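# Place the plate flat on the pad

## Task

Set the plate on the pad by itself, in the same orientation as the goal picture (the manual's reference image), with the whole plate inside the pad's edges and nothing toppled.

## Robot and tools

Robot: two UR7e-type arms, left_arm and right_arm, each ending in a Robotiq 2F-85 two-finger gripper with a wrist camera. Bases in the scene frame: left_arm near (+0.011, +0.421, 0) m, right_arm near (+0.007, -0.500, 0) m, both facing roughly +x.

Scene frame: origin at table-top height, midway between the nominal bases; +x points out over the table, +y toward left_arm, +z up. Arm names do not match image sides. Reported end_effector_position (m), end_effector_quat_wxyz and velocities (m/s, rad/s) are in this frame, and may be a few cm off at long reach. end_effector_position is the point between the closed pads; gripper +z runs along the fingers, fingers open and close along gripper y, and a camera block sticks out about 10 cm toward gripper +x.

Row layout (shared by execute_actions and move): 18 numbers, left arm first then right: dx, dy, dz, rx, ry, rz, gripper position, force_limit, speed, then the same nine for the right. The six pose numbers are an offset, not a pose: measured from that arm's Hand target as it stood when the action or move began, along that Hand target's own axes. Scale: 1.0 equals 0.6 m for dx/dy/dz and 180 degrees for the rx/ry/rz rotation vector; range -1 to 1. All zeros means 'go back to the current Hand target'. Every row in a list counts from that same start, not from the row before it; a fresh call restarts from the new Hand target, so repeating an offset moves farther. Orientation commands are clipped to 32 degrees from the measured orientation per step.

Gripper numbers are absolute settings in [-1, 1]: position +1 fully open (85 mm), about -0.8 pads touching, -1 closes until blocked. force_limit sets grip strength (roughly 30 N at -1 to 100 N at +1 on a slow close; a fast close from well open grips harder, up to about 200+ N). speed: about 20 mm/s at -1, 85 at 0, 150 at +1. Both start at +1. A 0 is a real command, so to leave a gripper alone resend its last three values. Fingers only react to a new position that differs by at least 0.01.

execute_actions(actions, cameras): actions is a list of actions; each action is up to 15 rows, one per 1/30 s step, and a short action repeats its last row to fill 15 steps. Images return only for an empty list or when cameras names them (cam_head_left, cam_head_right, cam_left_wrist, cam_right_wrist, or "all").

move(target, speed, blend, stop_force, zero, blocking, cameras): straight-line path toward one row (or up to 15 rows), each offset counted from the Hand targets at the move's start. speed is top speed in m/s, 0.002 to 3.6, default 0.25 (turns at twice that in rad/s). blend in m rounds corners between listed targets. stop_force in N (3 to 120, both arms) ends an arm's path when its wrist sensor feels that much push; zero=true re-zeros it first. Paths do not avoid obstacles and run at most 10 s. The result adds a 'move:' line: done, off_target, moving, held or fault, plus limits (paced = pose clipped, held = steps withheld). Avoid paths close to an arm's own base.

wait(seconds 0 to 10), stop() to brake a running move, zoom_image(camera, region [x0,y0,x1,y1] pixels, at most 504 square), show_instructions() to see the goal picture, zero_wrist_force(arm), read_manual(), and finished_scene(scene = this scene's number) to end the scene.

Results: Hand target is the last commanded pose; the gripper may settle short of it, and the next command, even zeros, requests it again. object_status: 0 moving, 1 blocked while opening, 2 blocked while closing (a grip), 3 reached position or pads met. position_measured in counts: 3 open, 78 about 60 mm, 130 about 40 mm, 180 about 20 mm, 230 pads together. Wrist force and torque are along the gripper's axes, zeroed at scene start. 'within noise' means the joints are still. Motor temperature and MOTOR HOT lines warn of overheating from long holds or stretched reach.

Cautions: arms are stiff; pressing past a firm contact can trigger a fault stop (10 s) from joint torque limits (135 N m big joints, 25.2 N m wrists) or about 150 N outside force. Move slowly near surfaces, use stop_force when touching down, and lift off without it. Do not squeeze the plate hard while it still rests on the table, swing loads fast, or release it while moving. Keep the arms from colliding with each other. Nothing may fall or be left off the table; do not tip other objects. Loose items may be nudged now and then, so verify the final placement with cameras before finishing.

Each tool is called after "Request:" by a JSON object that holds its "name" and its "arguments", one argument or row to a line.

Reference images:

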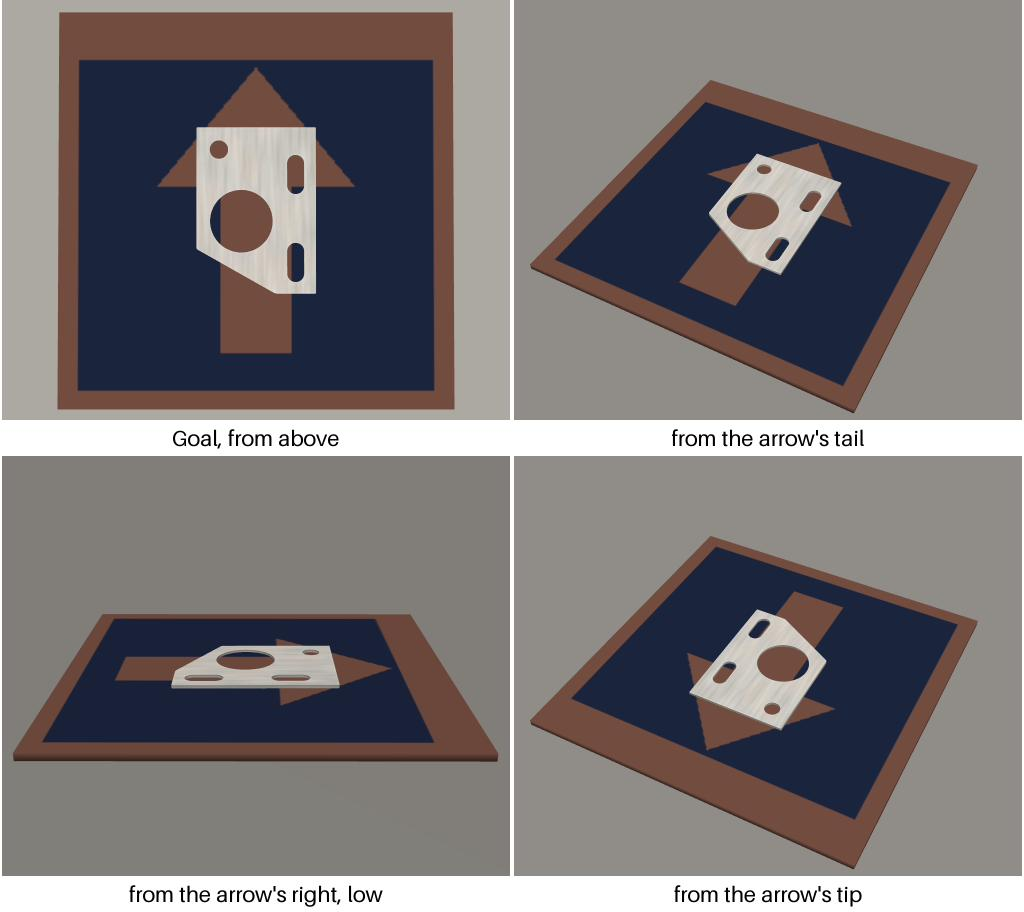

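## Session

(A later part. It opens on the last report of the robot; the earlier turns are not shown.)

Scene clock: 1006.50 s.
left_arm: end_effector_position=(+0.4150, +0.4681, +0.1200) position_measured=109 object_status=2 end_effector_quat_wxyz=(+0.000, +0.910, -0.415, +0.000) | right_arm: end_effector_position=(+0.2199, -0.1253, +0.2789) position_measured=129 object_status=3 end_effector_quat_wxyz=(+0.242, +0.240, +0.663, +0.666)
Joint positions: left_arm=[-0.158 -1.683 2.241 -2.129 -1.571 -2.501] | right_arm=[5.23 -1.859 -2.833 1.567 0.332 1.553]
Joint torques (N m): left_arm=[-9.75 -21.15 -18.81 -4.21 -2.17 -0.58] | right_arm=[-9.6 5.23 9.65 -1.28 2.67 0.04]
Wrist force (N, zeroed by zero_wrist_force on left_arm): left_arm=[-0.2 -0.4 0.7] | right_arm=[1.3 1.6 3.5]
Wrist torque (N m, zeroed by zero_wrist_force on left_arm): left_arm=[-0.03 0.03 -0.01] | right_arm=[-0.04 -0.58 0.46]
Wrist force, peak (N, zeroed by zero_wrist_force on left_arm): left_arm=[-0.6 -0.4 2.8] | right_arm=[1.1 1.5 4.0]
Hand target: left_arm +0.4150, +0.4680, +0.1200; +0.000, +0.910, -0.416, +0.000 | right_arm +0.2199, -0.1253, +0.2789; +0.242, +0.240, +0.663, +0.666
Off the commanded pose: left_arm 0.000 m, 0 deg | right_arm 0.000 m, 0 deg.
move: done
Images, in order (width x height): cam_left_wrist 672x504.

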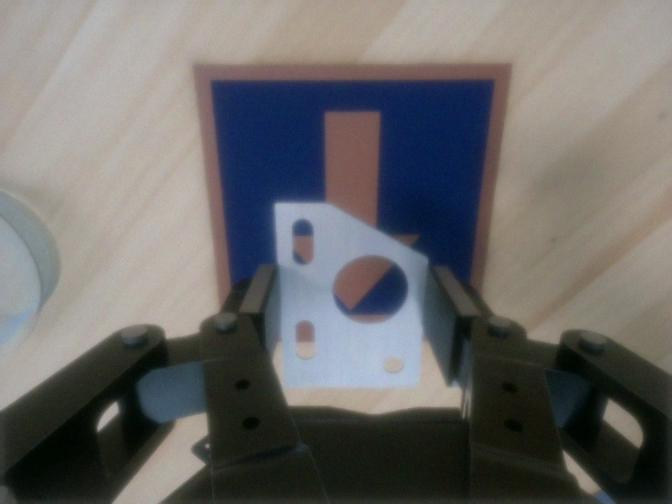

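Request:
{"name": "move", "arguments": {
  "target": [0.0017,0.0065,0.15,0,0,0,-1,-1,-1,0,0,0,0,0,0,0,-1,-1],
  "speed": 0.08,
  "cameras": ["cam_left_wrist"]
}}

Request:
{"name": "move", "arguments": {
  "target": [0,0,0.025,0,0,0,-1,-1,-1,0,0,0,0,0,0,0,-1,-1],
  "speed": 0.005,
  "stop_force": 3,
  "cameras": ["cam_left_wrist"]
}}

Scene clock: 1026.40 s.
left_arm: end_effector_position=(+0.4126, +0.4647, +0.0300) position_measured=109 object_status=2 end_effector_quat_wxyz=(+0.000, +0.910, -0.416, +0.000) | right_arm: end_effector_position=(+0.2199, -0.1253, +0.2789) position_measured=129 object_status=3 end_effector_quat_wxyz=(+0.242, +0.240, +0.663, +0.666)
Joint positions: left_arm=[-0.168 -1.502 2.371 -2.439 -1.571 -2.511] | right_arm=[5.23 -1.859 -2.833 1.567 0.332 1.553]
Joint torques (N m): left_arm=[5.43 -25.32 -24.13 -4.06 -2.22 0.96] | right_arm=[-10.09 7 9.5 -1.24 2.57 0.09]
Wrist force (N, zeroed by zero_wrist_force on left_arm): left_arm=[0.2 -0.1 0.7] | right_arm=[1.4 1.4 3.4]
Wrist torque (N m, zeroed by zero_wrist_force on left_arm): left_arm=[0.00 -0.03 -0.01] | right_arm=[-0.08 -0.60 0.46]
Wrist force, peak (N, zeroed by zero_wrist_force on left_arm): left_arm=[0.1 -0.1 2.0] | right_arm=[1.2 1.8 3.9]
Hand target: left_arm +0.4127, +0.4647, +0.0300; +0.000, +0.910, -0.416, +0.000 | right_arm +0.2199, -0.1253, +0.2789; +0.242, +0.240, +0.663, +0.666
Off the commanded pose: left_arm 0.000 m, 0 deg | right_arm 0.000 m, 0 deg.
move: done
Images, in order (width x height): cam_left_wrist 672x504.

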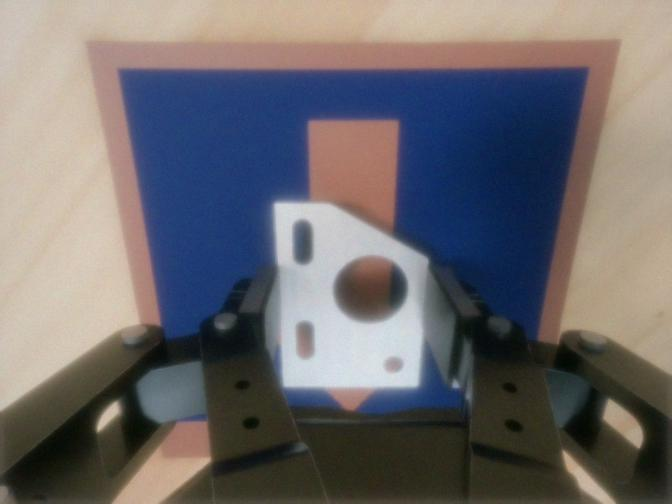

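Scene clock: 1029.83 s.
left_arm: end_effector_position=(+0.4127, +0.4647, +0.0183) position_measured=109 object_status=2 end_effector_quat_wxyz=(+0.000, +0.910, -0.416, +0.000) | right_arm: end_effector_position=(+0.2199, -0.1253, +0.2789) position_measured=129 object_status=3 end_effector_quat_wxyz=(+0.242, +0.240, +0.663, +0.666)
Joint positions: left_arm=[-0.168 -1.471 2.383 -2.482 -1.571 -2.511] | right_arm=[5.23 -1.859 -2.833 1.567 0.332 1.553]
Joint torques (N m): left_arm=[5.14 -32.7 -23.27 -1.39 -2.34 1.1] | right_arm=[-9.59 8.91 10.66 -1.03 2.57 0.41]
Wrist force (N, zeroed by zero_wrist_force on left_arm): left_arm=[0.3 -0.4 -2.6] | right_arm=[1.2 1.6 3.5]
Wrist torque (N m, zeroed by zero_wrist_force on left_arm): left_arm=[-0.03 0.00 -0.03] | right_arm=[-0.05 -0.56 0.46]
Wrist force, peak (N, zeroed by zero_wrist_force on left_arm): left_arm=[-0.2 0.2 -4.4] | right_arm=[1.3 1.8 3.7]
Hand target: left_arm +0.4127, +0.4647, +0.0183; +0.000, +0.910, -0.416, +0.000 (not the last commanded pose) | right_arm +0.2199, -0.1253, +0.2789; +0.242, +0.240, +0.663, +0.666
Off the commanded pose: left_arm 0.003 m, 0 deg | right_arm 0.000 m, 0 deg.
move: contact (left_arm)
Images, in order (width x height): cam_left_wrist 672x504.

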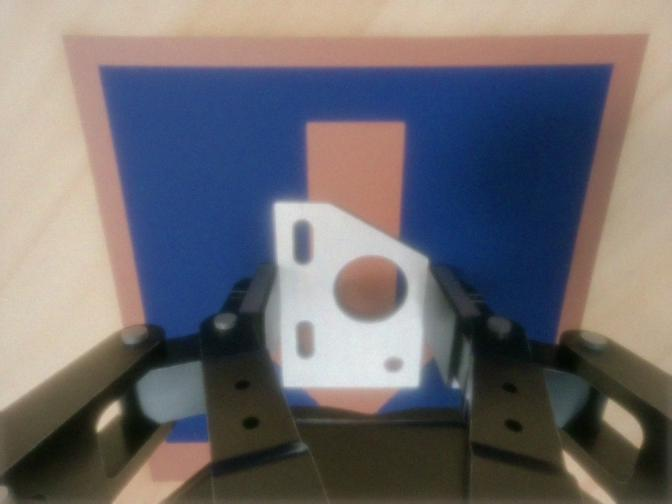

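Request:
{"name": "move", "arguments": {
  "target": [0,0,0,0,0,0,0.45,-1,-1,0,0,0,0,0,0,0,-1,-1],
  "cameras": ["cam_left_wrist"]
}}

Request:
{"name": "move", "arguments": {
  "target": [0,0,-0.3,0,0,0,0.45,-1,-1,0,0,0,0,0,0,0,-1,-1],
  "speed": 0.05,
  "cameras": ["all"]
}}

Scene clock: 1037.60 s.
left_arm: end_effector_position=(+0.4127, +0.4647, +0.0183) position_measured=72 object_status=0 end_effector_quat_wxyz=(+0.000, +0.910, -0.416, +0.000) | right_arm: end_effector_position=(+0.2199, -0.1253, +0.2789) position_measured=129 object_status=3 end_effector_quat_wxyz=(+0.242, +0.240, +0.663, +0.666)
Joint positions: left_arm=[-0.168 -1.471 2.383 -2.482 -1.571 -2.511] | right_arm=[5.23 -1.859 -2.833 1.567 0.332 1.553]
Joint torques (N m): left_arm=[5.38 -32.91 -23.02 -2.62 -2.31 1.25] | right_arm=[-10.14 8.89 9.89 -1.04 2.48 0.12]
Wrist force (N, zeroed by zero_wrist_force on left_arm): left_arm=[0.2 -0.2 0.5] | right_arm=[1.1 1.7 3.5]
Wrist torque (N m, zeroed by zero_wrist_force on left_arm): left_arm=[-0.01 -0.01 -0.02] | right_arm=[-0.03 -0.55 0.46]
Wrist force, peak (N, zeroed by zero_wrist_force on left_arm): left_arm=[0.4 -0.4 -2.8] | right_arm=[1.2 1.6 3.9]
Hand target: left_arm +0.4127, +0.4647, +0.0183; +0.000, +0.910, -0.416, +0.000 | right_arm +0.2199, -0.1253, +0.2789; +0.242, +0.240, +0.663, +0.666
Off the commanded pose: left_arm 0.000 m, 0 deg | right_arm 0.000 m, 0 deg.
move: done
Images, in order (width x height): cam_left_wrist 672x504.

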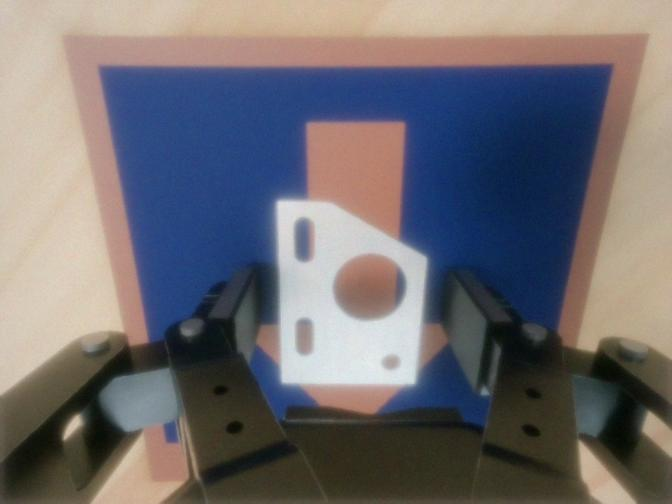

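Scene clock: 1041.53 s.
left_arm: end_effector_position=(+0.4128, +0.4647, +0.1984) position_measured=72 object_status=3 end_effector_quat_wxyz=(+0.000, +0.910, -0.416, +0.000) | right_arm: end_effector_position=(+0.2199, -0.1253, +0.2789) position_measured=129 object_status=3 end_effector_quat_wxyz=(+0.242, +0.240, +0.663, +0.666)
Joint positions: left_arm=[-0.168 -1.785 2.102 -1.888 -1.571 -2.511] | right_arm=[5.23 -1.859 -2.833 1.567 0.332 1.553]
Joint torques (N m): left_arm=[4.66 -2.29 -16.52 -4.46 -1.64 1.46] | right_arm=[-8.91 10.19 8.95 -1.22 2.55 0.1]
Wrist force (N, zeroed by zero_wrist_force on left_arm): left_arm=[-0.2 -0.1 0.4] | right_arm=[1.3 1.5 3.7]
Wrist torque (N m, zeroed by zero_wrist_force on left_arm): left_arm=[0.03 0.05 -0.06] | right_arm=[-0.06 -0.57 0.47]
Wrist force, peak (N, zeroed by zero_wrist_force on left_arm): left_arm=[0.1 -0.3 1.2] | right_arm=[1.0 1.7 3.9]
Hand target: left_arm +0.4127, +0.4647, +0.1983; +0.000, +0.910, -0.416, +0.000 | right_arm +0.2199, -0.1253, +0.2789; +0.242, +0.240, +0.663, +0.666
Off the commanded pose: left_arm 0.000 m, 0 deg | right_arm 0.000 m, 0 deg.
move: done

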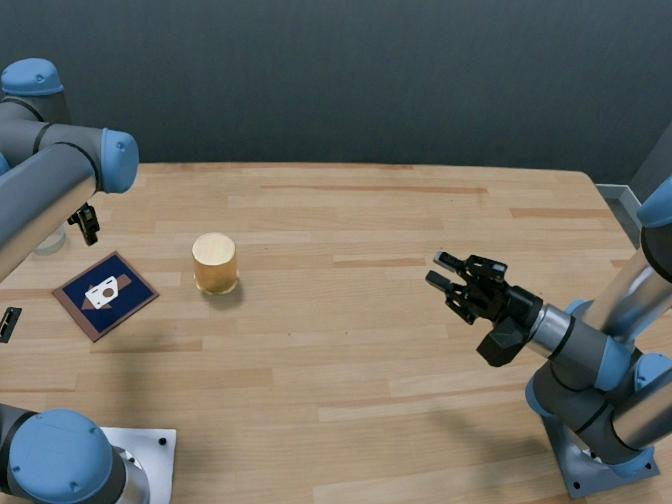

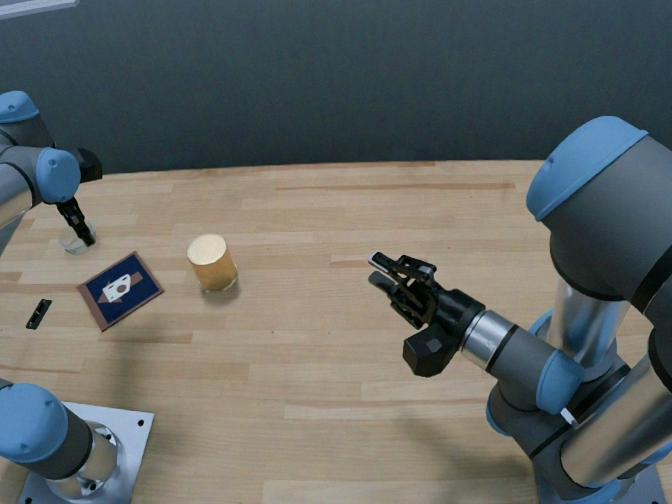

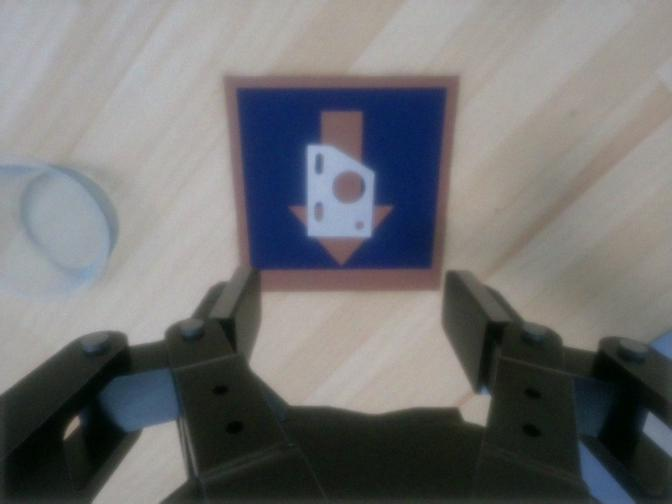

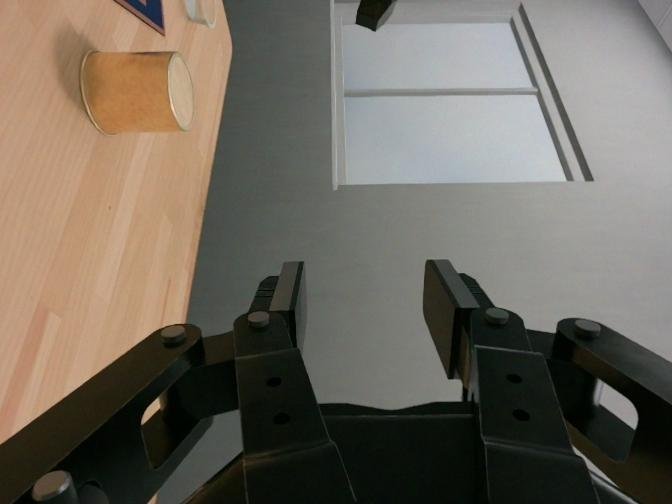

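Request:
{"name": "finished_scene", "arguments": {
  "scene": 2
}}

The scene is finished: the task was done.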